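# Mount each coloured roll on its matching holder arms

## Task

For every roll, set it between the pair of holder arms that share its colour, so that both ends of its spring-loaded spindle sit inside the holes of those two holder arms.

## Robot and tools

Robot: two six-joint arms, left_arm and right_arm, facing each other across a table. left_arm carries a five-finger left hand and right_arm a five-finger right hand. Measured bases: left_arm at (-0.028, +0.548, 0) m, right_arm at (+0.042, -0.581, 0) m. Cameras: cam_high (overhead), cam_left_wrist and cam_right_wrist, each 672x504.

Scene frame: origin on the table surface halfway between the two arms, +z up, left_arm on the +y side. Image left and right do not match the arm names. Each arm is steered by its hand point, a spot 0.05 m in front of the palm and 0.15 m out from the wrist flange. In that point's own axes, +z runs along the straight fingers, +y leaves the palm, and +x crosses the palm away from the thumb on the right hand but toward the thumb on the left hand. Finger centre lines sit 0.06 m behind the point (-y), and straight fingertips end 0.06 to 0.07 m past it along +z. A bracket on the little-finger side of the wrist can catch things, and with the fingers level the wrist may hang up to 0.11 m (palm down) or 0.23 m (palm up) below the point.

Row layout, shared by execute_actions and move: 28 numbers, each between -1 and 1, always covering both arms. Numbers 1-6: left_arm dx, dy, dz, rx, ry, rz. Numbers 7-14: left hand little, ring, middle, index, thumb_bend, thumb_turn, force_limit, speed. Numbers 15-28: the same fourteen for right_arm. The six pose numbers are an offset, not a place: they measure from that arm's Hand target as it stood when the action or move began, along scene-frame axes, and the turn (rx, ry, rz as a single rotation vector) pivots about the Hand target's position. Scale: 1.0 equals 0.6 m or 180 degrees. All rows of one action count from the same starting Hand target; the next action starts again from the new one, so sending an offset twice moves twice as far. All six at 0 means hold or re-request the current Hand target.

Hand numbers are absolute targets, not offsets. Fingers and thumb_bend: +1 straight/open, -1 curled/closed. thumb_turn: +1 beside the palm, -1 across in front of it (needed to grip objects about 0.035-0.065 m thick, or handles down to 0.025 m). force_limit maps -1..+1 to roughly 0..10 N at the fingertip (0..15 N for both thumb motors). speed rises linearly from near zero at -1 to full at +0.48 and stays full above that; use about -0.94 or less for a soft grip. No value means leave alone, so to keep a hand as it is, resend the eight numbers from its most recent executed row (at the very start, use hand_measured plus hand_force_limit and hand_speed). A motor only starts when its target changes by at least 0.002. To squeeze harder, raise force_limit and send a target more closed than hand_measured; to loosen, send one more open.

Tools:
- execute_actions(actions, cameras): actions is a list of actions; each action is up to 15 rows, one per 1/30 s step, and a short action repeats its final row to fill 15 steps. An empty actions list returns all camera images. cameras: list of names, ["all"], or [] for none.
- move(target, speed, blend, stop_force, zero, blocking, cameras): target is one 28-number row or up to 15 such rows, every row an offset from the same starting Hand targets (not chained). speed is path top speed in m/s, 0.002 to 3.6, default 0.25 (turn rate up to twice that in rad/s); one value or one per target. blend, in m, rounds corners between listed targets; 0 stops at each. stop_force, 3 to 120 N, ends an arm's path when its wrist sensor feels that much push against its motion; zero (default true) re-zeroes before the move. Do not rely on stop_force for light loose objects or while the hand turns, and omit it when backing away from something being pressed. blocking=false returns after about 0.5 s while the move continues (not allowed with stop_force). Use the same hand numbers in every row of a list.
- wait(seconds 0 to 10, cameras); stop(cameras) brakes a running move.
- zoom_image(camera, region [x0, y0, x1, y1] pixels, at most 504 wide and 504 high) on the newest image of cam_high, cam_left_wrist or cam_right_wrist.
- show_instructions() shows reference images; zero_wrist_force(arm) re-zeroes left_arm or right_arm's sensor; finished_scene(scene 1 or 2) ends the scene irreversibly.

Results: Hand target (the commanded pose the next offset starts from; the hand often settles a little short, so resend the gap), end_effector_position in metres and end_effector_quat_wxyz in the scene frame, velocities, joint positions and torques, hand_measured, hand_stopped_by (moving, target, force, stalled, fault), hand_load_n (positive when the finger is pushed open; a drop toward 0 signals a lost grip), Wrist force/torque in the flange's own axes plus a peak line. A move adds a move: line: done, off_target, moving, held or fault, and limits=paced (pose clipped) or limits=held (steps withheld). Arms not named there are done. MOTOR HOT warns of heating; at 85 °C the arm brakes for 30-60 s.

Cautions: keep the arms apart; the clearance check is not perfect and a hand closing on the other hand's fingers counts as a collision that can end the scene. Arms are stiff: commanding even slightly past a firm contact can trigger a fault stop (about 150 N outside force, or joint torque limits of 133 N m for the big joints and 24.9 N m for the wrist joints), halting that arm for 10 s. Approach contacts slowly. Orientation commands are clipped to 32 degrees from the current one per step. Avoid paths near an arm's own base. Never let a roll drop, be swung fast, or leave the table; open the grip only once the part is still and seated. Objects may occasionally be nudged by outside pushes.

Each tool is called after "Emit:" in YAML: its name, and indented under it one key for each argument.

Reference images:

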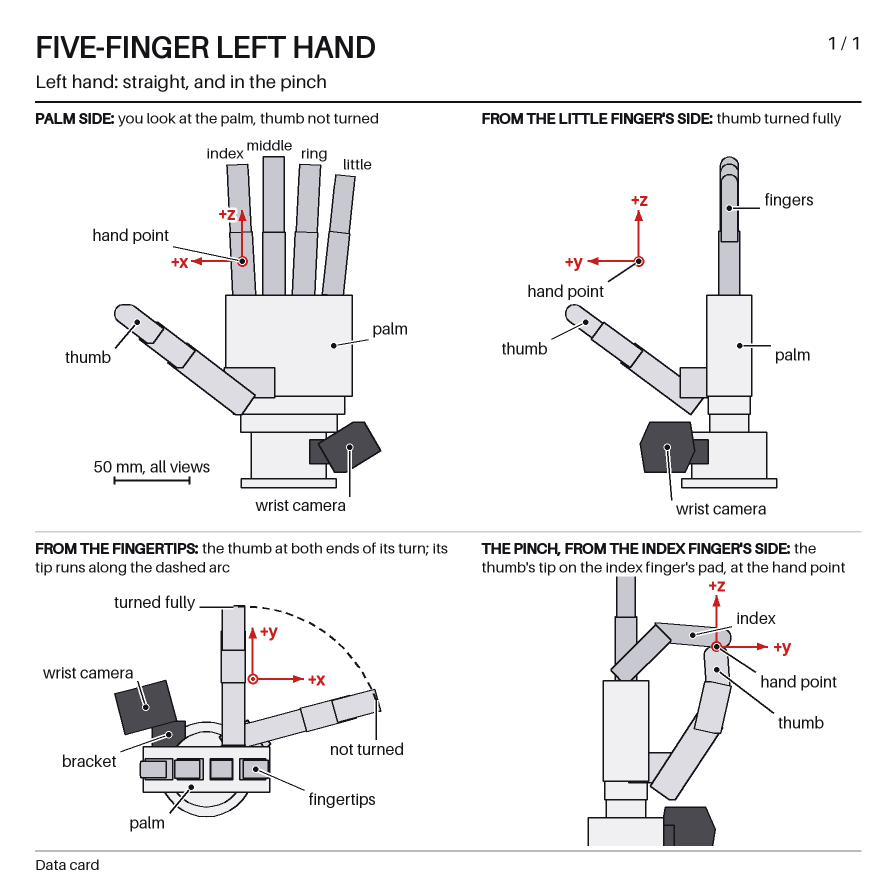

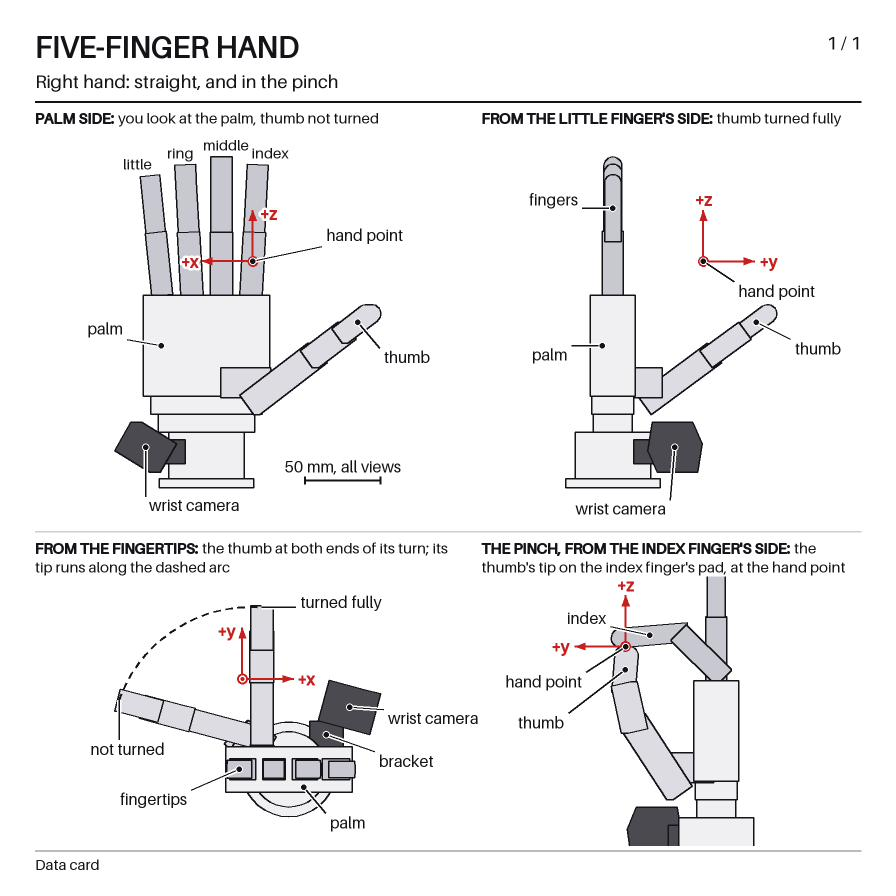

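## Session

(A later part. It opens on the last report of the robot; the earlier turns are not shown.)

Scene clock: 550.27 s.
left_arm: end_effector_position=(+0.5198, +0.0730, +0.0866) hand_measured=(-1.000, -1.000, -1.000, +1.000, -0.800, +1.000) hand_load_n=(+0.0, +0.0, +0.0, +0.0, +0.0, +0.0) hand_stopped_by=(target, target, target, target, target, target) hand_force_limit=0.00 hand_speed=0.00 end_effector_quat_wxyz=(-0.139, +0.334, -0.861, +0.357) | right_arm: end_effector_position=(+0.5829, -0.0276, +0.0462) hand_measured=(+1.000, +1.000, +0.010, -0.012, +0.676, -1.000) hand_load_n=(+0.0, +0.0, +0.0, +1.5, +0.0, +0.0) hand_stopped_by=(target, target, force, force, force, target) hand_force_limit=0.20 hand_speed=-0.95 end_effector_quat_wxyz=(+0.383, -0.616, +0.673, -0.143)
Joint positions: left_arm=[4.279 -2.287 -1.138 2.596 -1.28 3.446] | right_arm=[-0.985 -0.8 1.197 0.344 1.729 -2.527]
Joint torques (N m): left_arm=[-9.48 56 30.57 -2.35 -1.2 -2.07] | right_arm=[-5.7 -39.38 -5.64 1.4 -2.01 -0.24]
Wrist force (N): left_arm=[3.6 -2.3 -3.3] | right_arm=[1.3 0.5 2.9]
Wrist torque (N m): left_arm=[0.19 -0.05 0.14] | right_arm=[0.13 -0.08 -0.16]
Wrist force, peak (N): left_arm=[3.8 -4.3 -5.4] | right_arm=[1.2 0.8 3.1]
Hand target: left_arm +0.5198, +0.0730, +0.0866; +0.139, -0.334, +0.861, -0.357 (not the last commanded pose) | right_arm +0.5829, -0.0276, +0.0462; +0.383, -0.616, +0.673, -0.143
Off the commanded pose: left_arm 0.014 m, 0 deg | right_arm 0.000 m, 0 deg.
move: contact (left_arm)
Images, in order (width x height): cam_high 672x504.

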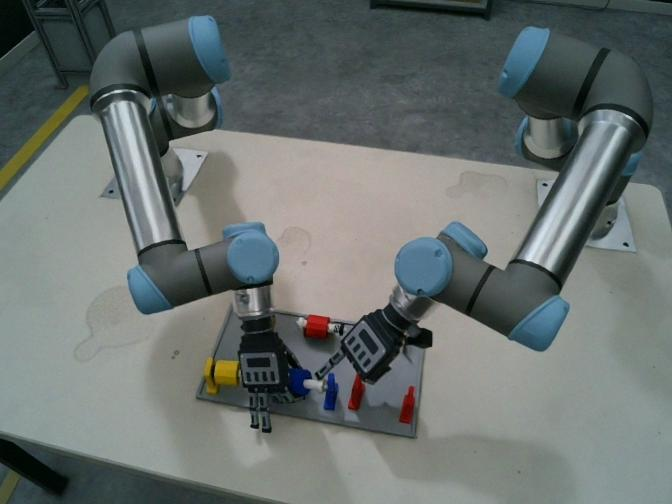

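Emit:
move:
  target:
    - [0,0,0.05,0,0,0,-1,-1,-1,1,-0.8,1,0,0,0,0,0,0,0,0,1,1,-0.39,-0.39,-0.19,-1,0.2,-0.95]
    - [0,0.05,0.05,0,0,0,-1,-1,-1,1,-0.8,1,0,0,0,0,0,0,0,0,1,1,-0.39,-0.39,-0.19,-1,0.2,-0.95]
  speed: 0.05
  cameras: ["cam_high","cam_right_wrist","cam_left_wrist"]

Emit:
zoom_image:
  camera: "cam_high"
  region: [300, 350, 370, 400]

Emit:
zoom_image:
  camera: "cam_right_wrist"
  region: [168, 0, 672, 380]

Scene clock: 552.77 s.
left_arm: end_effector_position=(+0.5198, +0.1029, +0.1166) hand_measured=(-1.000, -1.000, -1.000, +1.000, -0.800, +1.000) hand_load_n=(+0.5, +0.0, +0.0, +0.0, +0.0, +0.0) hand_stopped_by=(target, target, target, target, target, target) hand_force_limit=0.00 hand_speed=0.00 end_effector_quat_wxyz=(-0.139, +0.334, -0.861, +0.357) | right_arm: end_effector_position=(+0.5829, -0.0276, +0.0462) hand_measured=(+1.000, +1.000, +0.010, -0.012, +0.676, -1.000) hand_load_n=(+0.0, +0.0, +0.0, +1.5, +0.0, +0.0) hand_stopped_by=(target, target, force, force, force, target) hand_force_limit=0.20 hand_speed=-0.95 end_effector_quat_wxyz=(+0.383, -0.616, +0.673, -0.143)
Joint positions: left_arm=[4.328 -2.225 -1.167 2.552 -1.247 3.483] | right_arm=[-0.985 -0.8 1.197 0.344 1.729 -2.527]
Joint torques (N m): left_arm=[12.97 57.27 7.39 0.7 1.9 2.77] | right_arm=[-5.8 -43.77 -5.29 1.78 -1.9 -0.29]
Wrist force (N): left_arm=[1.1 -0.6 0.2] | right_arm=[0.6 0.2 2.4]
Wrist torque (N m): left_arm=[-0.05 -0.24 -0.20] | right_arm=[0.12 -0.06 -0.17]
Wrist force, peak (N): left_arm=[3.7 -2.5 -3.4] | right_arm=[1.1 0.8 3.0]
Hand target: left_arm +0.5198, +0.1030, +0.1166; +0.139, -0.334, +0.861, -0.357 | right_arm +0.5829, -0.0276, +0.0462; +0.383, -0.616, +0.673, -0.143
Off the commanded pose: left_arm 0.000 m, 0 deg | right_arm 0.000 m, 0 deg.
move: done

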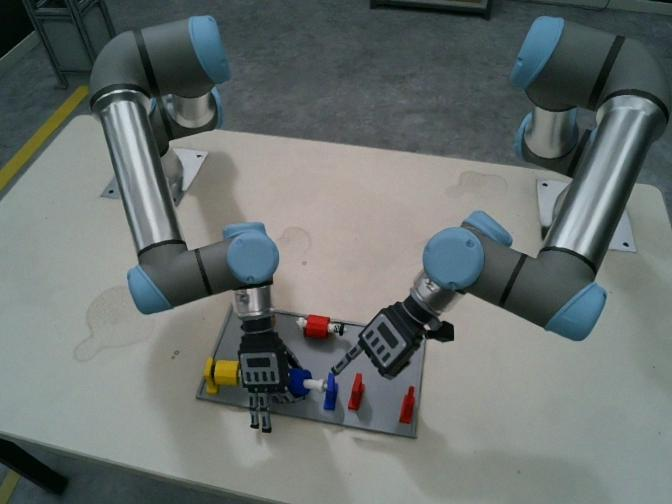

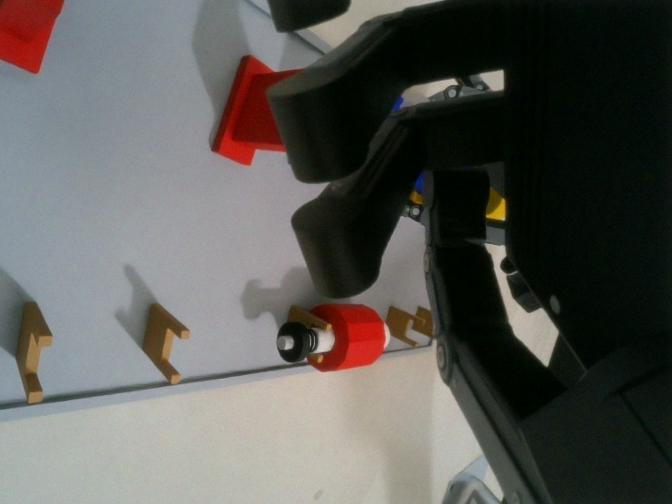

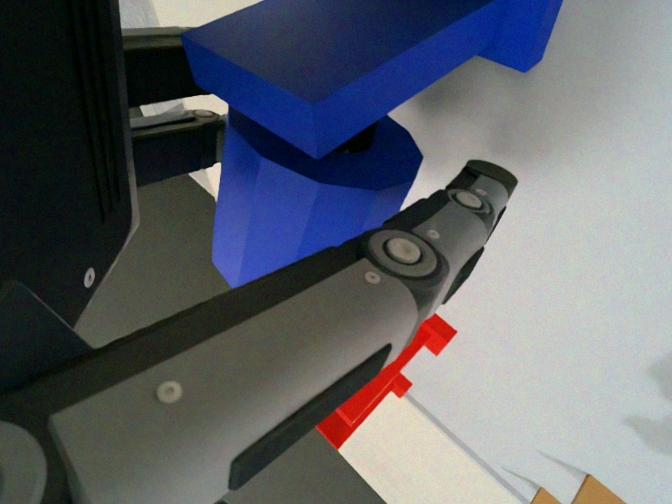

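Scaled by 7.200 from the camera's 672x504 image, which has a finer 960x720 frame.

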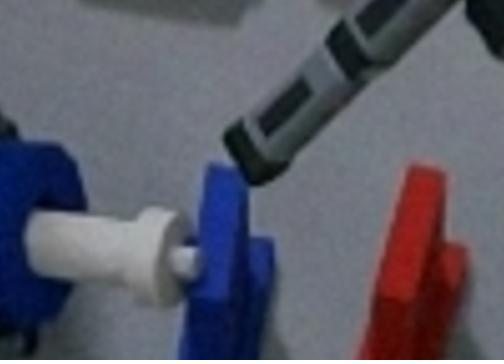

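Scaled by 1.000.

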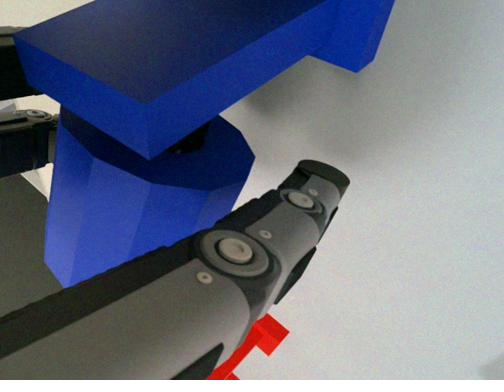

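Emit:
move:
  target: [0,0,0,0,0,0,-1,-1,-1,1,-0.8,1,0,0,0,0,0,0,0,0,1,1,0.12,0.12,0.75,-1,0.2,-0.7]
  cameras: ["cam_high","cam_right_wrist"]

Emit:
zoom_image:
  camera: "cam_high"
  region: [300, 350, 370, 400]

Scene clock: 555.83 s.
left_arm: end_effector_position=(+0.5198, +0.1030, +0.1166) hand_measured=(-1.000, -1.000, -1.000, +1.000, -0.800, +1.000) hand_load_n=(+0.0, +0.0, +0.0, +0.0, +0.0, +0.0) hand_stopped_by=(target, target, target, target, target, target) hand_force_limit=0.00 hand_speed=0.00 end_effector_quat_wxyz=(-0.139, +0.334, -0.861, +0.357) | right_arm: end_effector_position=(+0.5829, -0.0276, +0.0462) hand_measured=(+1.000, +1.000, +0.120, +0.120, +0.750, -1.000) hand_load_n=(+0.0, +0.0, +0.0, -0.5, +0.0, +0.0) hand_stopped_by=(target, target, target, target, target, target) hand_force_limit=0.20 hand_speed=-0.70 end_effector_quat_wxyz=(+0.383, -0.616, +0.673, -0.143)
Joint positions: left_arm=[4.328 -2.225 -1.168 2.552 -1.247 3.484] | right_arm=[-0.985 -0.8 1.197 0.344 1.729 -2.527]
Joint torques (N m): left_arm=[13.56 56.37 8.07 0.65 1.55 2.5] | right_arm=[-6.25 -49.78 -6.89 1.69 -1.62 -0.42]
Wrist force (N): left_arm=[1.3 -0.7 0.2] | right_arm=[-0.2 0.6 0.3]
Wrist torque (N m): left_arm=[-0.07 -0.26 -0.18] | right_arm=[0.12 -0.05 -0.20]
Wrist force, peak (N): left_arm=[1.3 -0.7 0.2] | right_arm=[0.9 0.3 2.5]
Hand target: left_arm +0.5198, +0.1030, +0.1166; +0.139, -0.334, +0.861, -0.357 | right_arm +0.5829, -0.0276, +0.0462; +0.383, -0.616, +0.673, -0.143
Off the commanded pose: left_arm 0.000 m, 0 deg | right_arm 0.000 m, 0 deg.
move: done
Images, in order (width x height): cam_high 672x504, cam_right_wrist 672x504.

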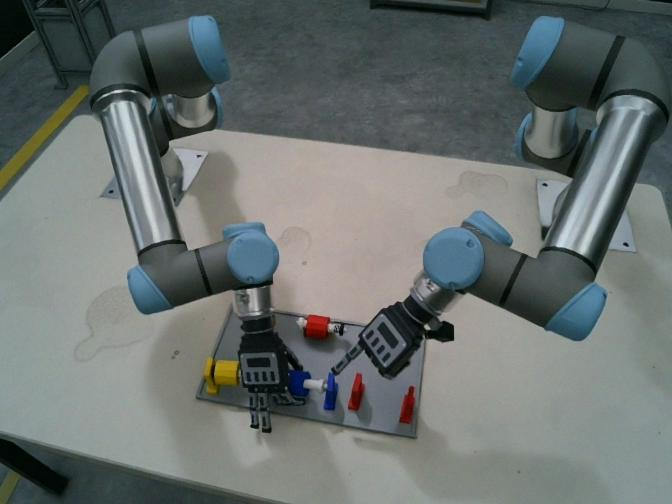

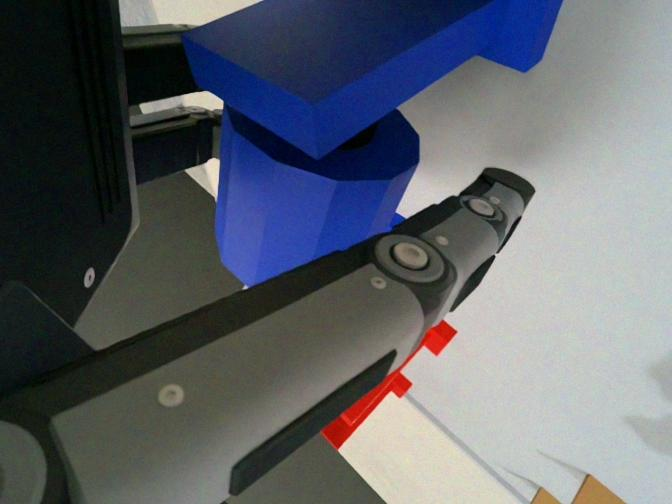

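Scaled by 7.200 from the camera's 672x504 image, which has a finer 960x720 frame.

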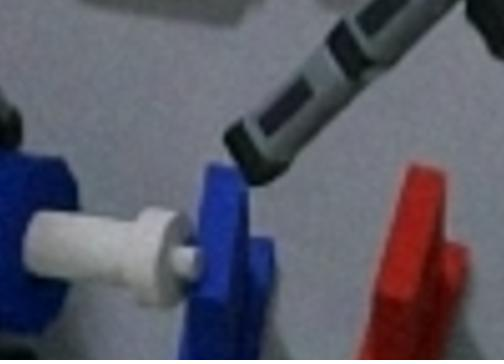

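Emit:
move:
  target: [0,0,0,0,0,0,-1,-1,-1,1,-0.8,1,0,0,0.0067,0.0067,0.025,0,0,0,1,1,0.12,0.12,0.75,-1,0.2,-0.7]
  speed: 0.02
  stop_force: 4
  cameras: ["cam_high","cam_right_wrist"]

Emit:
zoom_image:
  camera: "cam_high"
  region: [300, 350, 370, 400]

Scene clock: 558.27 s.
left_arm: end_effector_position=(+0.5198, +0.1030, +0.1166) hand_measured=(-1.000, -1.000, -1.000, +1.000, -0.800, +1.000) hand_load_n=(+0.0, +0.0, +0.0, +0.0, +0.0, +0.0) hand_stopped_by=(target, target, target, target, target, target) hand_force_limit=0.00 hand_speed=0.00 end_effector_quat_wxyz=(-0.139, +0.334, -0.861, +0.357) | right_arm: end_effector_position=(+0.5869, -0.0236, +0.0612) hand_measured=(+1.000, +1.000, +0.120, +0.120, +0.750, -1.000) hand_load_n=(+0.0, +0.0, +0.0, +0.0, +0.0, +0.0) hand_stopped_by=(target, target, target, target, target, target) hand_force_limit=0.20 hand_speed=-0.70 end_effector_quat_wxyz=(+0.383, -0.616, +0.673, -0.143)
Joint positions: left_arm=[4.328 -2.225 -1.168 2.552 -1.247 3.484] | right_arm=[-0.983 -0.801 1.156 0.385 1.73 -2.525]
Joint torques (N m): left_arm=[13.5 56.72 7.4 0.68 1.63 2.35] | right_arm=[10.61 -36.58 -34.27 2.04 2.44 1.72]
Wrist force (N): left_arm=[0.9 -0.5 0.3] | right_arm=[-0.4 0.9 0.2]
Wrist torque (N m): left_arm=[-0.05 -0.21 -0.21] | right_arm=[0.16 -0.03 -0.21]
Wrist force, peak (N): left_arm=[1.2 -0.9 0.0] | right_arm=[0.3 1.2 0.5]
Hand target: left_arm +0.5198, +0.1030, +0.1166; +0.139, -0.334, +0.861, -0.357 | right_arm +0.5869, -0.0236, +0.0612; +0.383, -0.616, +0.673, -0.143
Off the commanded pose: left_arm 0.000 m, 0 deg | right_arm 0.000 m, 0 deg.
move: done
Images, in order (width x height): cam_high 672x504, cam_right_wrist 672x504.

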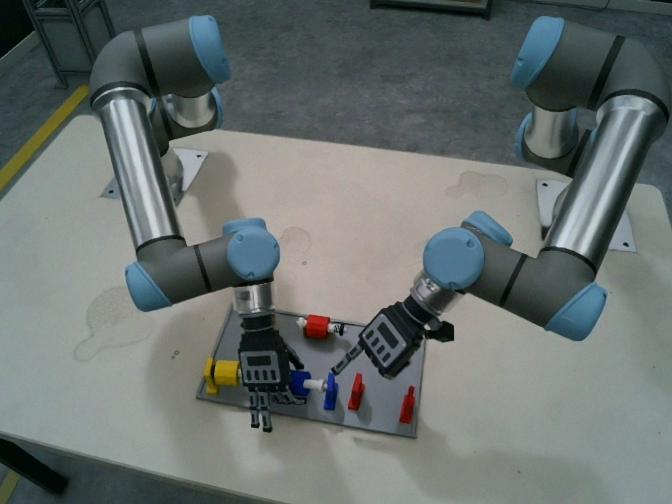

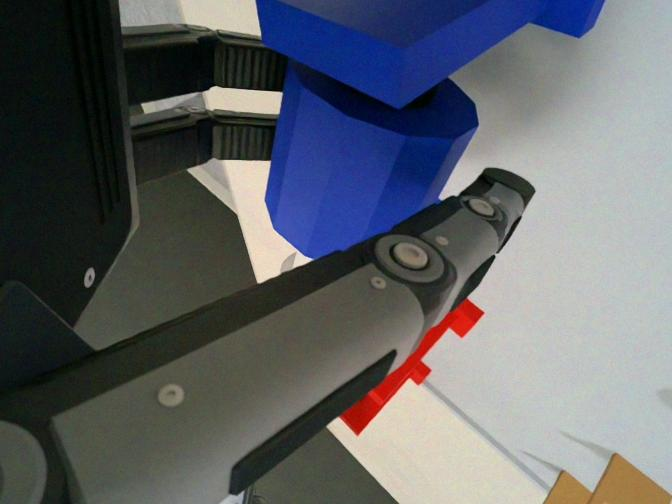

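Scaled by 7.200 from the camera's 672x504 image, which has a finer 960x720 frame.

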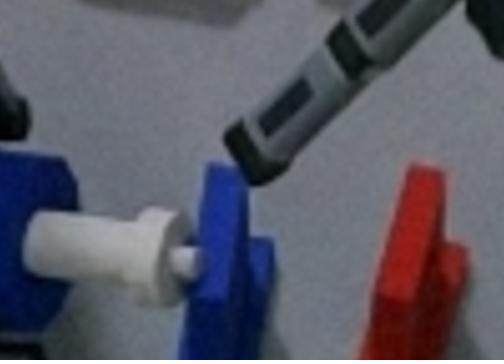

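Emit:
move:
  target: [0,0,0,0,0,0,-1,-1,-1,1,-0.8,1,0,0,0,-0.0033,0.01,0,0,0,1,1,0.12,0.12,0.75,-1,0.2,-0.7]
  speed: 0.02
  stop_force: 4

Emit:
move:
  target: [0,0,0,0,0,0,-1,-1,-1,1,-0.8,1,0,0,0,0,0,0,0,0,1,1,-0.3,-0.3,-0.1,-1,-0.6,-0.94]

Emit:
wait:
  seconds: 4
  cameras: ["cam_high","cam_right_wrist"]

Emit:
zoom_image:
  camera: "cam_high"
  region: [300, 350, 370, 400]

Scene clock: 560.00 s.
left_arm: end_effector_position=(+0.5198, +0.1030, +0.1166) hand_measured=(-1.000, -1.000, -1.000, +1.000, -0.800, +1.000) hand_load_n=(+0.0, +0.0, +0.0, +0.0, +0.0, +0.0) hand_stopped_by=(target, target, target, target, target, target) hand_force_limit=0.00 hand_speed=0.00 end_effector_quat_wxyz=(-0.139, +0.334, -0.861, +0.357) | right_arm: end_effector_position=(+0.5869, -0.0256, +0.0672) hand_measured=(+1.000, +1.000, +0.120, +0.120, +0.750, -1.000) hand_load_n=(+0.0, +0.0, +0.0, +0.5, +0.0, +0.0) hand_stopped_by=(target, target, target, target, target, target) hand_force_limit=0.20 hand_speed=-0.70 end_effector_quat_wxyz=(+0.383, -0.616, +0.673, -0.143)
Joint positions: left_arm=[4.328 -2.225 -1.168 2.552 -1.247 3.484] | right_arm=[-0.985 -0.81 1.156 0.394 1.728 -2.527]
Joint torques (N m): left_arm=[13.41 56.3 7.79 0.58 1.77 2.43] | right_arm=[-8.49 -53.22 -33.73 1.9 -2.03 -1.6]
Wrist force (N): left_arm=[1.0 -0.7 -0.2] | right_arm=[-0.4 1.1 0.6]
Wrist torque (N m): left_arm=[-0.04 -0.23 -0.20] | right_arm=[0.23 -0.05 -0.04]
Wrist force, peak (N): left_arm=[1.2 -0.6 0.0] | right_arm=[-0.6 0.9 0.8]
Hand target: left_arm +0.5198, +0.1030, +0.1166; +0.139, -0.334, +0.861, -0.357 | right_arm +0.5869, -0.0256, +0.0672; +0.383, -0.616, +0.673, -0.143
Off the commanded pose: left_arm 0.000 m, 0 deg | right_arm 0.000 m, 0 deg.
move: done

Scene clock: 561.33 s.
left_arm: end_effector_position=(+0.5198, +0.1030, +0.1166) hand_measured=(-1.000, -1.000, -1.000, +1.000, -0.800, +1.000) hand_load_n=(+0.0, +0.5, +0.0, +0.0, +0.5, -0.5) hand_stopped_by=(target, target, target, target, target, target) hand_force_limit=0.00 hand_speed=0.00 end_effector_quat_wxyz=(-0.139, +0.334, -0.861, +0.357) | right_arm: end_effector_position=(+0.5869, -0.0256, +0.0672) hand_measured=(+1.000, +1.000, +0.054, +0.094, +0.654, -1.000) hand_load_n=(+0.0, +0.0, +3.5, +1.0, +3.0, -0.5) hand_stopped_by=(target, target, force, force, force, target) hand_force_limit=-0.60 hand_speed=-0.94 end_effector_quat_wxyz=(+0.383, -0.616, +0.673, -0.143)
Joint positions: left_arm=[4.328 -2.225 -1.168 2.552 -1.247 3.484] | right_arm=[-0.985 -0.81 1.156 0.394 1.728 -2.527]
Joint torques (N m): left_arm=[12.93 55.92 7.64 0.66 1.65 2.37] | right_arm=[-3.46 -51.53 -27.67 1.71 -2.13 -1.32]
Wrist force (N): left_arm=[1.0 -0.5 0.1] | right_arm=[0.0 1.3 1.5]
Wrist torque (N m): left_arm=[-0.04 -0.23 -0.21] | right_arm=[0.19 -0.07 -0.04]
Wrist force, peak (N): left_arm=[1.2 -0.8 0.2] | right_arm=[0.8 0.0 3.4]
Hand target: left_arm +0.5198, +0.1030, +0.1166; +0.139, -0.334, +0.861, -0.357 | right_arm +0.5869, -0.0256, +0.0672; +0.383, -0.616, +0.673, -0.143
Off the commanded pose: left_arm 0.000 m, 0 deg | right_arm 0.000 m, 0 deg.
move: done

Scene clock: 565.33 s.
left_arm: end_effector_position=(+0.5198, +0.1030, +0.1166) hand_measured=(-1.000, -1.000, -1.000, +1.000, -0.800, +1.000) hand_load_n=(+0.0, +0.0, +0.0, +0.0, +0.5, -0.5) hand_stopped_by=(target, target, target, target, target, target) hand_force_limit=0.00 hand_speed=0.00 end_effector_quat_wxyz=(-0.139, +0.334, -0.861, +0.357) | right_arm: end_effector_position=(+0.5869, -0.0256, +0.0672) hand_measured=(+1.000, +1.000, +0.054, +0.094, +0.654, -1.000) hand_load_n=(+0.0, +0.0, +3.5, +1.5, +3.0, +0.0) hand_stopped_by=(target, target, force, force, force, target) hand_force_limit=-0.60 hand_speed=-0.94 end_effector_quat_wxyz=(+0.383, -0.616, +0.673, -0.143)
Joint positions: left_arm=[4.328 -2.225 -1.168 2.552 -1.247 3.484] | right_arm=[-0.985 -0.81 1.156 0.394 1.728 -2.527]
Joint torques (N m): left_arm=[12.42 56.29 7.64 0.72 1.54 2.57] | right_arm=[10.08 -50.33 -14.5 -0.62 -1.86 0.37]
Wrist force (N): left_arm=[1.0 -0.5 0.1] | right_arm=[0.0 1.1 1.2]
Wrist torque (N m): left_arm=[-0.03 -0.23 -0.20] | right_arm=[0.19 -0.06 -0.05]
Wrist force, peak (N): left_arm=[1.2 -0.7 0.2] | right_arm=[0.1 1.6 1.6]
Hand target: left_arm +0.5198, +0.1030, +0.1166; +0.139, -0.334, +0.861, -0.357 | right_arm +0.5869, -0.0256, +0.0672; +0.383, -0.616, +0.673, -0.143
Off the commanded pose: left_arm 0.000 m, 0 deg | right_arm 0.000 m, 0 deg.
wait: 4.00 s; at rest by 0.17 s
Images, in order (width x height): cam_high 672x504, cam_right_wrist 672x504.

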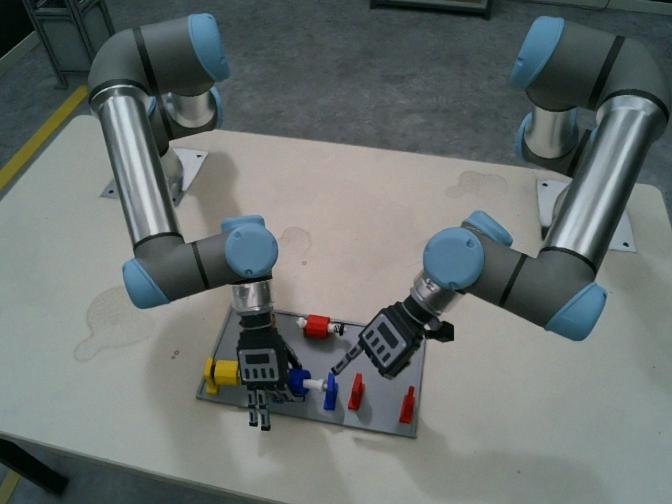

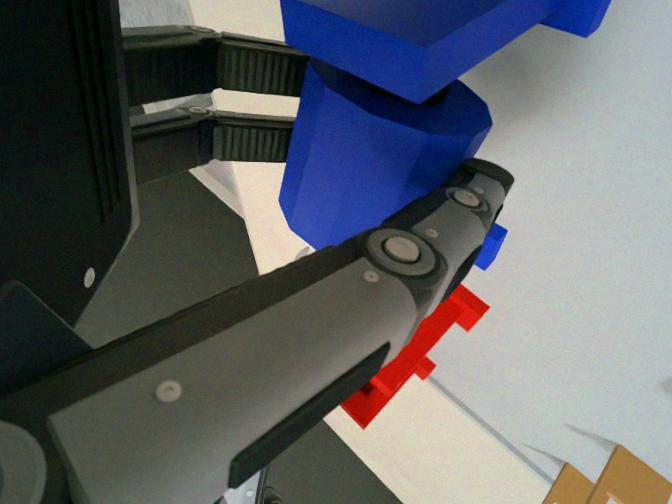

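Scaled by 7.200 from the camera's 672x504 image, which has a finer 960x720 frame.

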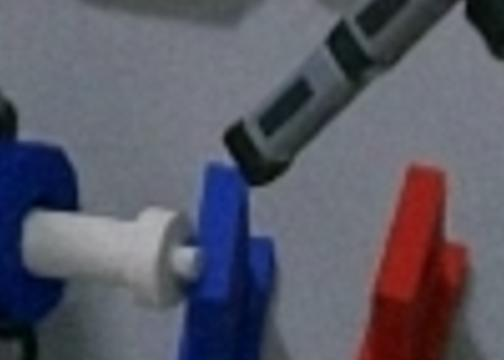

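Emit:
move:
  target: [0,0,0,0,0,0,-1,-1,-1,1,-0.8,1,0,0,0,0,0,0,0,0,1,1,-0.35,-0.35,-0.15,-1,0.1,-0.94]

Emit:
move:
  target: [0,0,0,0,0,0,-1,-1,-1,1,-0.8,1,0,0,-0.005,0,0,0,0,0,1,1,-0.35,-0.35,-0.15,-1,0.1,-0.94]
  speed: 0.01
  stop_force: 5
  cameras: ["cam_high"]

Emit:
zoom_image:
  camera: "cam_high"
  region: [300, 350, 370, 400]

Scene clock: 566.03 s.
left_arm: end_effector_position=(+0.5198, +0.1030, +0.1166) hand_measured=(-1.000, -1.000, -1.000, +1.000, -0.800, +1.000) hand_load_n=(+0.0, +0.0, +0.0, +0.0, +0.0, +0.0) hand_stopped_by=(target, target, target, target, target, target) hand_force_limit=0.00 hand_speed=0.00 end_effector_quat_wxyz=(-0.139, +0.334, -0.861, +0.357) | right_arm: end_effector_position=(+0.5869, -0.0255, +0.0672) hand_measured=(+1.000, +1.000, +0.050, +0.080, +0.636, -1.000) hand_load_n=(+0.0, -0.5, +5.0, +6.0, +8.0, -1.0) hand_stopped_by=(target, target, force, force, force, target) hand_force_limit=0.10 hand_speed=-0.94 end_effector_quat_wxyz=(+0.383, -0.616, +0.673, -0.143)
Joint positions: left_arm=[4.328 -2.225 -1.168 2.552 -1.247 3.484] | right_arm=[-0.985 -0.81 1.156 0.394 1.728 -2.527]
Joint torques (N m): left_arm=[13.36 57.25 7.36 0.71 1.42 2.53] | right_arm=[11.07 -50.1 -10.91 1.42 -2 0.61]
Wrist force (N): left_arm=[1.1 -0.3 0.2] | right_arm=[-1.3 1.2 3.3]
Wrist torque (N m): left_arm=[-0.01 -0.23 -0.21] | right_arm=[0.19 -0.08 -0.02]
Wrist force, peak (N): left_arm=[1.2 -0.7 0.2] | right_arm=[-1.0 -0.5 4.9]
Hand target: left_arm +0.5198, +0.1030, +0.1166; +0.139, -0.334, +0.861, -0.357 | right_arm +0.5869, -0.0256, +0.0672; +0.383, -0.616, +0.673, -0.143
Off the commanded pose: left_arm 0.000 m, 0 deg | right_arm 0.000 m, 0 deg.
move: done

Scene clock: 567.27 s.
left_arm: end_effector_position=(+0.5198, +0.1030, +0.1166) hand_measured=(-1.000, -1.000, -1.000, +1.000, -0.800, +1.000) hand_load_n=(+0.0, +0.0, +0.0, +0.0, +0.0, +0.0) hand_stopped_by=(target, target, target, target, target, target) hand_force_limit=0.00 hand_speed=0.00 end_effector_quat_wxyz=(-0.139, +0.334, -0.861, +0.357) | right_arm: end_effector_position=(+0.5840, -0.0256, +0.0672) hand_measured=(+1.000, +1.000, +0.050, +0.080, +0.636, -1.000) hand_load_n=(+0.0, +0.0, +7.0, +3.0, +1.5, +0.0) hand_stopped_by=(target, target, force, force, force, target) hand_force_limit=0.10 hand_speed=-0.94 end_effector_quat_wxyz=(+0.383, -0.616, +0.673, -0.143)
Joint positions: left_arm=[4.328 -2.225 -1.168 2.552 -1.247 3.484] | right_arm=[-0.983 -0.814 1.165 0.391 1.73 -2.525]
Joint torques (N m): left_arm=[13.62 56.28 8.03 0.63 1.46 2.46] | right_arm=[10.31 -50.22 -9.45 1.42 1.83 1.07]
Wrist force (N): left_arm=[1.0 -0.5 0.1] | right_arm=[-2.8 -2.0 7.1]
Wrist torque (N m): left_arm=[-0.03 -0.23 -0.20] | right_arm=[0.12 -0.14 -0.23]
Wrist force, peak (N): left_arm=[1.2 -0.7 0.1] | right_arm=[-3.1 -1.9 7.5]
Hand target: left_arm +0.5198, +0.1030, +0.1166; +0.139, -0.334, +0.861, -0.357 | right_arm +0.5840, -0.0256, +0.0672; +0.383, -0.616, +0.673, -0.143
Off the commanded pose: left_arm 0.000 m, 0 deg | right_arm 0.000 m, 0 deg.
move: contact (right_arm)
Images, in order (width x height): cam_high 672x504.

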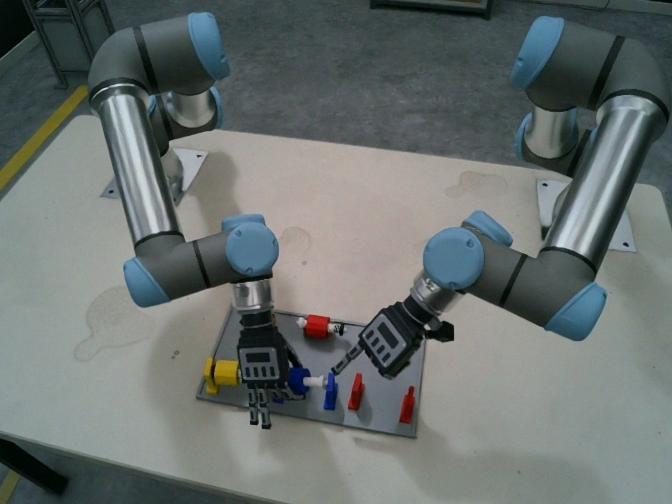

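Scaled by 7.200 from the camera's 672x504 image, which has a finer 960x720 frame.

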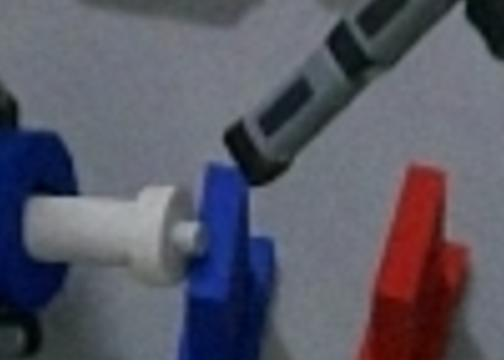

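Emit:
zoom_image:
  camera: "cam_high"
  region: [312, 366, 340, 394]

Scaled by 18.000 from the camera's 672x504 image, which has a finer 960x720 frame.

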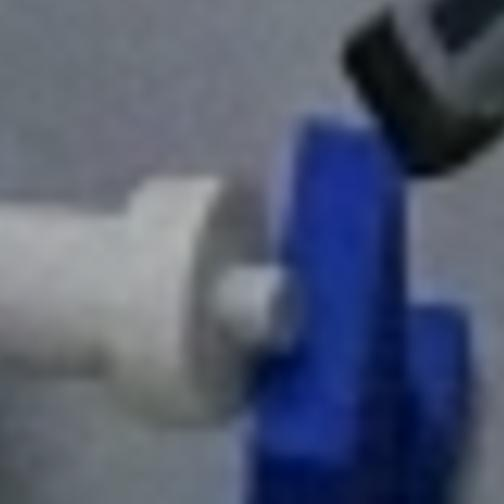

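Emit:
move:
  target: [0,0,0,0,0,0,-1,-1,-1,1,-0.8,1,0,0,0,0,0,0,0,0.0278,1,1,-0.35,-0.35,-0.15,-1,0.1,-0.94]
  speed: 0.05
  cameras: ["cam_high","cam_right_wrist"]

Emit:
zoom_image:
  camera: "cam_high"
  region: [312, 366, 340, 394]

Scene clock: 570.50 s.
left_arm: end_effector_position=(+0.5198, +0.1030, +0.1166) hand_measured=(-1.000, -1.000, -1.000, +1.000, -0.800, +1.000) hand_load_n=(+0.0, +0.0, +0.0, +0.0, +0.0, +0.0) hand_stopped_by=(target, target, target, target, target, target) hand_force_limit=0.00 hand_speed=0.00 end_effector_quat_wxyz=(-0.139, +0.334, -0.861, +0.357) | right_arm: end_effector_position=(+0.5840, -0.0256, +0.0672) hand_measured=(+1.000, +1.000, +0.050, +0.080, +0.636, -1.000) hand_load_n=(+0.0, +0.0, +3.0, +6.0, +5.0, +3.5) hand_stopped_by=(target, target, force, force, force, target) hand_force_limit=0.10 hand_speed=-0.94 end_effector_quat_wxyz=(+0.388, -0.645, +0.646, -0.126)
Joint positions: left_arm=[4.328 -2.225 -1.168 2.552 -1.247 3.484] | right_arm=[-1.007 -0.818 1.17 0.38 1.648 -2.601]
Joint torques (N m): left_arm=[12.94 56.01 8.01 0.7 1.4 2.43] | right_arm=[-8.04 -53.98 -4.2 0.02 -2.74 -1.59]
Wrist force (N): left_arm=[1.0 -0.3 0.3] | right_arm=[-0.9 -1.3 4.8]
Wrist torque (N m): left_arm=[-0.02 -0.22 -0.21] | right_arm=[0.20 0.05 0.10]
Wrist force, peak (N): left_arm=[1.3 -0.7 0.1] | right_arm=[-2.9 -1.8 7.6]
Hand target: left_arm +0.5198, +0.1030, +0.1166; +0.139, -0.334, +0.861, -0.357 | right_arm +0.5840, -0.0256, +0.0672; -0.389, +0.645, -0.646, +0.126
Off the commanded pose: left_arm 0.000 m, 0 deg | right_arm 0.000 m, 0 deg.
move: done
Images, in order (width x height): cam_high 672x504, cam_right_wrist 672x504.

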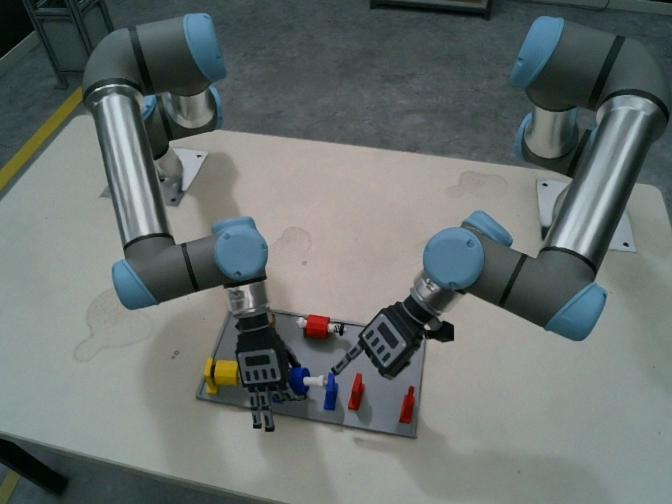

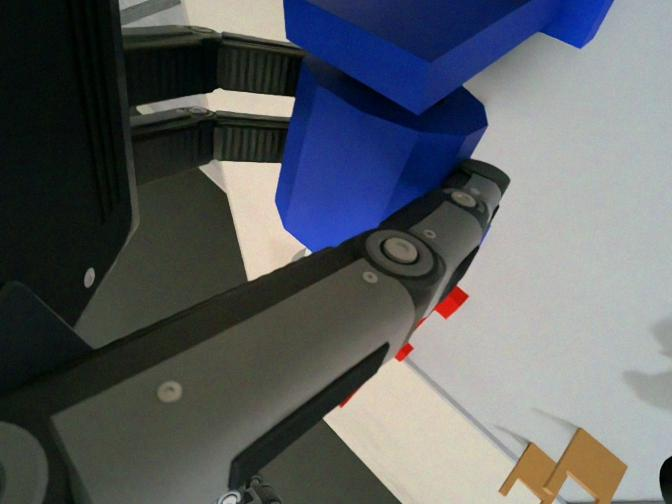

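Scaled by 18.000 from the camera's 672x504 image, which has a finer 960x720 frame.

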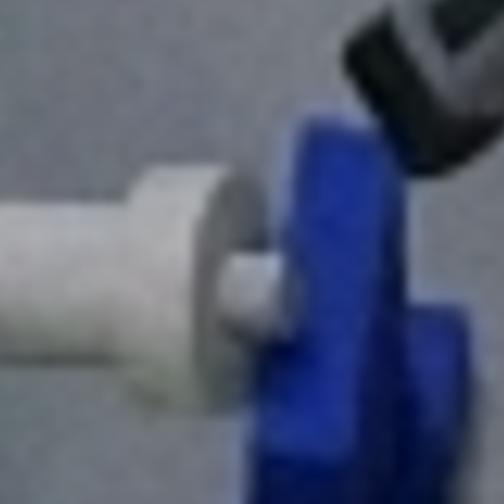

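Emit:
move:
  target: [0,0,0,0,0,0,-1,-1,-1,1,-0.8,1,0,0,-0.0017,0,0,0,0,0.0222,1,1,-0.35,-0.35,-0.15,-1,0.1,-0.94]
  speed: 0.05
  cameras: ["cam_high","cam_right_wrist"]

Emit:
zoom_image:
  camera: "cam_high"
  region: [312, 366, 340, 394]

Scene clock: 572.07 s.
left_arm: end_effector_position=(+0.5198, +0.1030, +0.1166) hand_measured=(-1.000, -1.000, -1.000, +1.000, -0.800, +1.000) hand_load_n=(+0.0, +0.0, +0.0, +0.0, +0.0, +0.0) hand_stopped_by=(target, target, target, target, target, target) hand_force_limit=0.00 hand_speed=0.00 end_effector_quat_wxyz=(-0.139, +0.334, -0.861, +0.357) | right_arm: end_effector_position=(+0.5829, -0.0256, +0.0672) hand_measured=(+1.000, +1.000, +0.050, +0.080, +0.636, -1.000) hand_load_n=(+0.0, +0.0, +2.5, +7.0, +6.0, +3.5) hand_stopped_by=(target, target, force, force, force, target) hand_force_limit=0.10 hand_speed=-0.94 end_effector_quat_wxyz=(+0.393, -0.667, +0.623, -0.112)
Joint positions: left_arm=[4.328 -2.225 -1.168 2.552 -1.247 3.484] | right_arm=[-1.025 -0.819 1.172 0.377 1.582 -2.66]
Joint torques (N m): left_arm=[12.27 56.36 7.16 0.65 1.44 2.49] | right_arm=[-8.71 -39.67 -33.11 2.04 -2.19 -1.85]
Wrist force (N): left_arm=[1.2 -0.5 0.0] | right_arm=[-3.5 -0.7 4.5]
Wrist torque (N m): left_arm=[-0.03 -0.26 -0.19] | right_arm=[0.17 0.06 0.12]
Wrist force, peak (N): left_arm=[1.2 -0.6 0.2] | right_arm=[-0.8 -2.3 6.0]
Hand target: left_arm +0.5198, +0.1030, +0.1166; +0.139, -0.334, +0.861, -0.357 | right_arm +0.5830, -0.0256, +0.0672; -0.393, +0.667, -0.623, +0.112
Off the commanded pose: left_arm 0.000 m, 0 deg | right_arm 0.000 m, 0 deg.
move: done
Images, in order (width x height): cam_high 672x504, cam_right_wrist 672x504.

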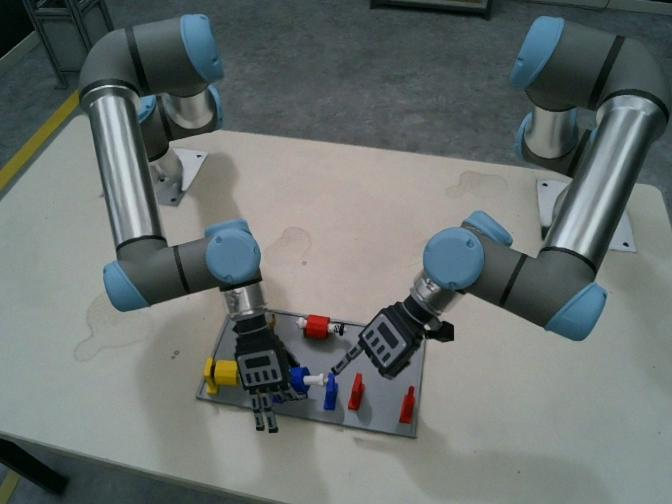

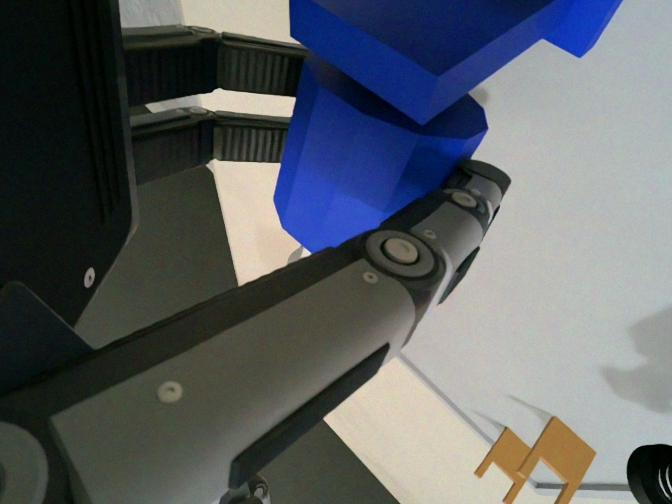

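Scaled by 18.000 from the camera's 672x504 image, which has a finer 960x720 frame.

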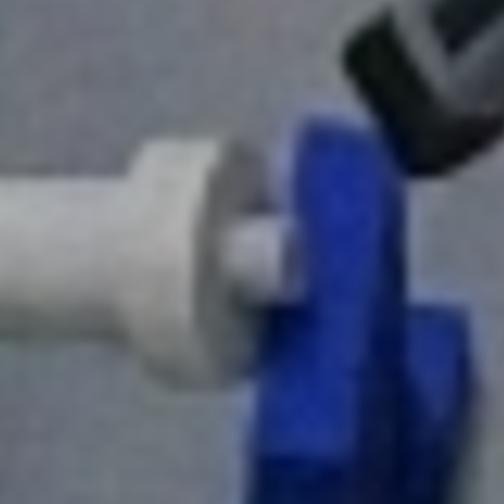

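Emit:
move:
  target: [0,0,0,0,0,0,-1,-1,-1,1,-0.8,1,0,0,0,0,-0.0133,0,0,0,1,1,-0.35,-0.35,-0.15,-1,0.1,-0.94]
  speed: 0.01
  stop_force: 5
  cameras: ["cam_high"]

Emit:
zoom_image:
  camera: "cam_high"
  region: [312, 366, 340, 394]

Scene clock: 574.10 s.
left_arm: end_effector_position=(+0.5198, +0.1030, +0.1166) hand_measured=(-1.000, -1.000, -1.000, +1.000, -0.800, +1.000) hand_load_n=(+0.0, +0.0, +0.0, +0.0, +0.0, +0.0) hand_stopped_by=(target, target, target, target, target, target) hand_force_limit=0.00 hand_speed=0.00 end_effector_quat_wxyz=(-0.139, +0.334, -0.861, +0.357) | right_arm: end_effector_position=(+0.5830, -0.0256, +0.0592) hand_measured=(+1.000, +1.000, +0.050, +0.078, +0.634, -1.000) hand_load_n=(+0.0, +0.0, +0.0, +0.0, +0.0, +0.0) hand_stopped_by=(target, target, force, force, force, target) hand_force_limit=0.10 hand_speed=-0.94 end_effector_quat_wxyz=(+0.393, -0.667, +0.623, -0.112)
Joint positions: left_arm=[4.328 -2.225 -1.168 2.552 -1.247 3.484] | right_arm=[-1.026 -0.812 1.18 0.361 1.582 -2.66]
Joint torques (N m): left_arm=[12.3 56.63 8.56 0.7 1.26 2.37] | right_arm=[-7.76 -36.46 -5.43 -0.95 -1.88 -1.17]
Wrist force (N): left_arm=[1.2 -0.5 0.1] | right_arm=[-0.1 0.8 0.4]
Wrist torque (N m): left_arm=[-0.04 -0.26 -0.19] | right_arm=[0.15 -0.07 -0.03]
Wrist force, peak (N): left_arm=[1.3 -0.6 0.1] | right_arm=[-3.1 0.7 4.9]
Hand target: left_arm +0.5198, +0.1030, +0.1166; +0.139, -0.334, +0.861, -0.357 | right_arm +0.5830, -0.0256, +0.0592; -0.393, +0.667, -0.623, +0.112
Off the commanded pose: left_arm 0.000 m, 0 deg | right_arm 0.000 m, 0 deg.
move: done
Images, in order (width x height): cam_high 672x504.

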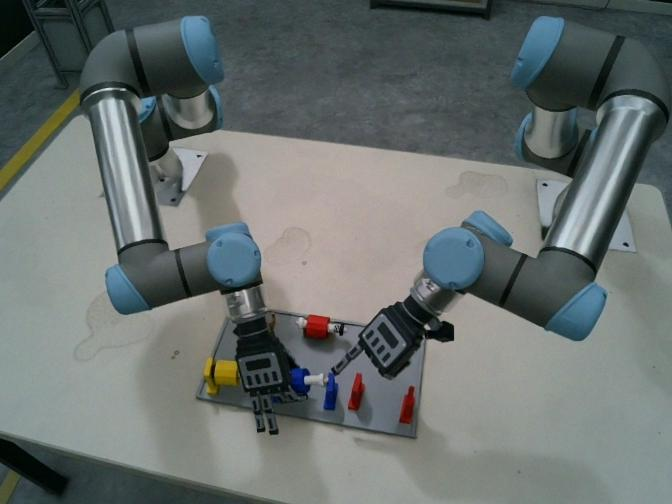

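Scaled by 18.000 from the camera's 672x504 image, which has a finer 960x720 frame.

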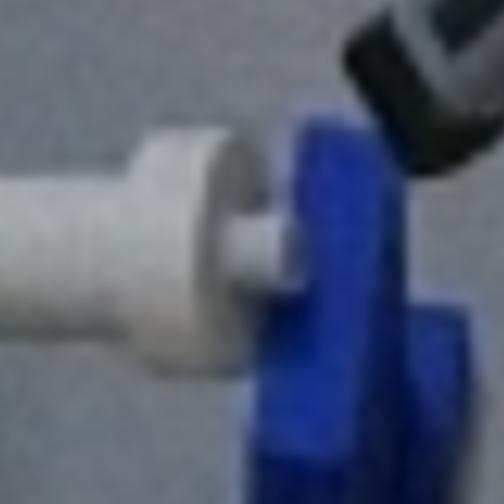

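Emit:
move:
  target: [0,0,0,0,0,0,-1,-1,-1,1,-0.8,1,0,0,0,0,0,0,0,0,1,1,0.16,0.16,0.78,-1,0.2,-0.7]

Emit:
move:
  target: [0,0,0,0,0,0,-1,-1,-1,1,-0.8,1,0,0,0,0,0.0333,0,0,0,1,1,0.16,0.16,0.78,-1,0.2,-0.7]
  speed: 0.03
  stop_force: 4
  cameras: ["cam_high","cam_right_wrist"]

Emit:
zoom_image:
  camera: "cam_high"
  region: [300, 350, 370, 400]

Scene clock: 575.53 s.
left_arm: end_effector_position=(+0.5198, +0.1030, +0.1166) hand_measured=(-1.000, -1.000, -1.000, +1.000, -0.800, +1.000) hand_load_n=(+0.0, +0.0, +0.0, +0.0, +0.0, +0.0) hand_stopped_by=(target, target, target, target, target, target) hand_force_limit=0.00 hand_speed=0.00 end_effector_quat_wxyz=(-0.139, +0.334, -0.861, +0.357) | right_arm: end_effector_position=(+0.5830, -0.0256, +0.0592) hand_measured=(+1.000, +1.000, +0.160, +0.160, +0.780, -1.000) hand_load_n=(+0.0, +0.0, +0.0, +0.0, +0.0, -0.5) hand_stopped_by=(target, target, target, target, target, target) hand_force_limit=0.20 hand_speed=-0.70 end_effector_quat_wxyz=(+0.393, -0.667, +0.623, -0.112)
Joint positions: left_arm=[4.328 -2.225 -1.168 2.552 -1.247 3.484] | right_arm=[-1.026 -0.812 1.18 0.361 1.582 -2.66]
Joint torques (N m): left_arm=[12.46 56.02 8.03 0.7 1.4 2.47] | right_arm=[-7.06 -36.31 -5.85 -0.65 -1.95 -0.34]
Wrist force (N): left_arm=[1.2 -0.6 0.0] | right_arm=[-0.3 1.2 0.2]
Wrist torque (N m): left_arm=[-0.04 -0.25 -0.19] | right_arm=[0.20 -0.03 -0.05]
Wrist force, peak (N): left_arm=[1.4 -0.6 -0.1] | right_arm=[-0.3 1.2 0.4]
Hand target: left_arm +0.5198, +0.1030, +0.1166; +0.139, -0.334, +0.861, -0.357 | right_arm +0.5830, -0.0256, +0.0592; -0.393, +0.667, -0.623, +0.112
Off the commanded pose: left_arm 0.000 m, 0 deg | right_arm 0.000 m, 0 deg.
move: done

Scene clock: 577.20 s.
left_arm: end_effector_position=(+0.5198, +0.1030, +0.1166) hand_measured=(-1.000, -1.000, -1.000, +1.000, -0.800, +1.000) hand_load_n=(+0.0, +0.0, +0.0, +0.0, +0.0, +0.0) hand_stopped_by=(target, target, target, target, target, target) hand_force_limit=0.00 hand_speed=0.00 end_effector_quat_wxyz=(-0.139, +0.334, -0.861, +0.357) | right_arm: end_effector_position=(+0.5830, -0.0256, +0.0792) hand_measured=(+1.000, +1.000, +0.160, +0.160, +0.780, -1.000) hand_load_n=(+0.0, +0.0, +0.0, +0.0, +0.0, +0.0) hand_stopped_by=(target, target, target, target, target, target) hand_force_limit=0.20 hand_speed=-0.70 end_effector_quat_wxyz=(+0.393, -0.667, +0.623, -0.112)
Joint positions: left_arm=[4.328 -2.225 -1.168 2.552 -1.247 3.484] | right_arm=[-1.026 -0.83 1.157 0.402 1.582 -2.66]
Joint torques (N m): left_arm=[11.94 56.6 7.81 0.57 1.12 2.42] | right_arm=[-5.5 -52.6 -33.98 1.58 -1.7 -0.01]
Wrist force (N): left_arm=[1.2 -0.6 0.1] | right_arm=[-0.3 1.0 0.5]
Wrist torque (N m): left_arm=[-0.04 -0.25 -0.19] | right_arm=[0.17 -0.04 -0.06]
Wrist force, peak (N): left_arm=[1.4 -0.6 0.0] | right_arm=[0.3 1.5 0.7]
Hand target: left_arm +0.5198, +0.1030, +0.1166; +0.139, -0.334, +0.861, -0.357 | right_arm +0.5830, -0.0256, +0.0792; -0.393, +0.667, -0.623, +0.112
Off the commanded pose: left_arm 0.000 m, 0 deg | right_arm 0.000 m, 0 deg.
move: done
Images, in order (width x height): cam_high 672x504, cam_right_wrist 672x504.

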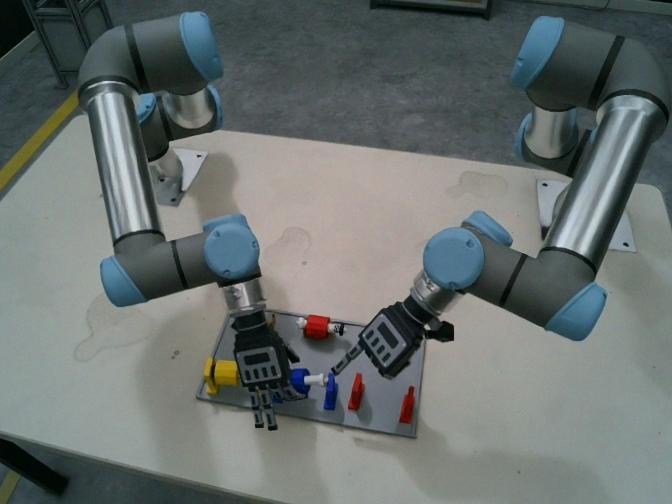

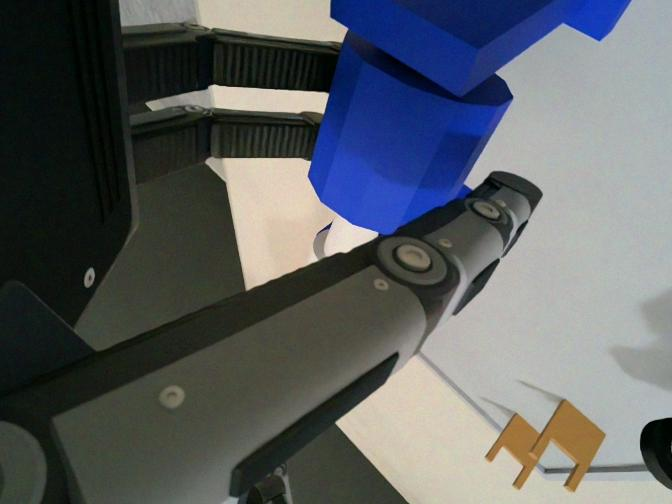

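Scaled by 7.200 from the camera's 672x504 image, which has a finer 960x720 frame.

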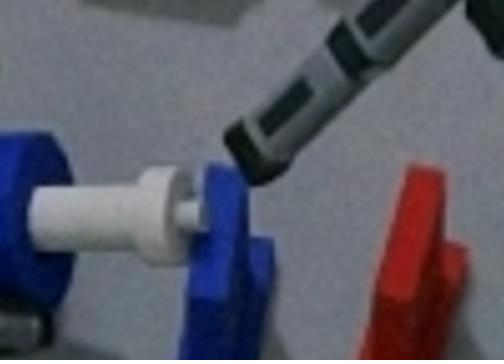

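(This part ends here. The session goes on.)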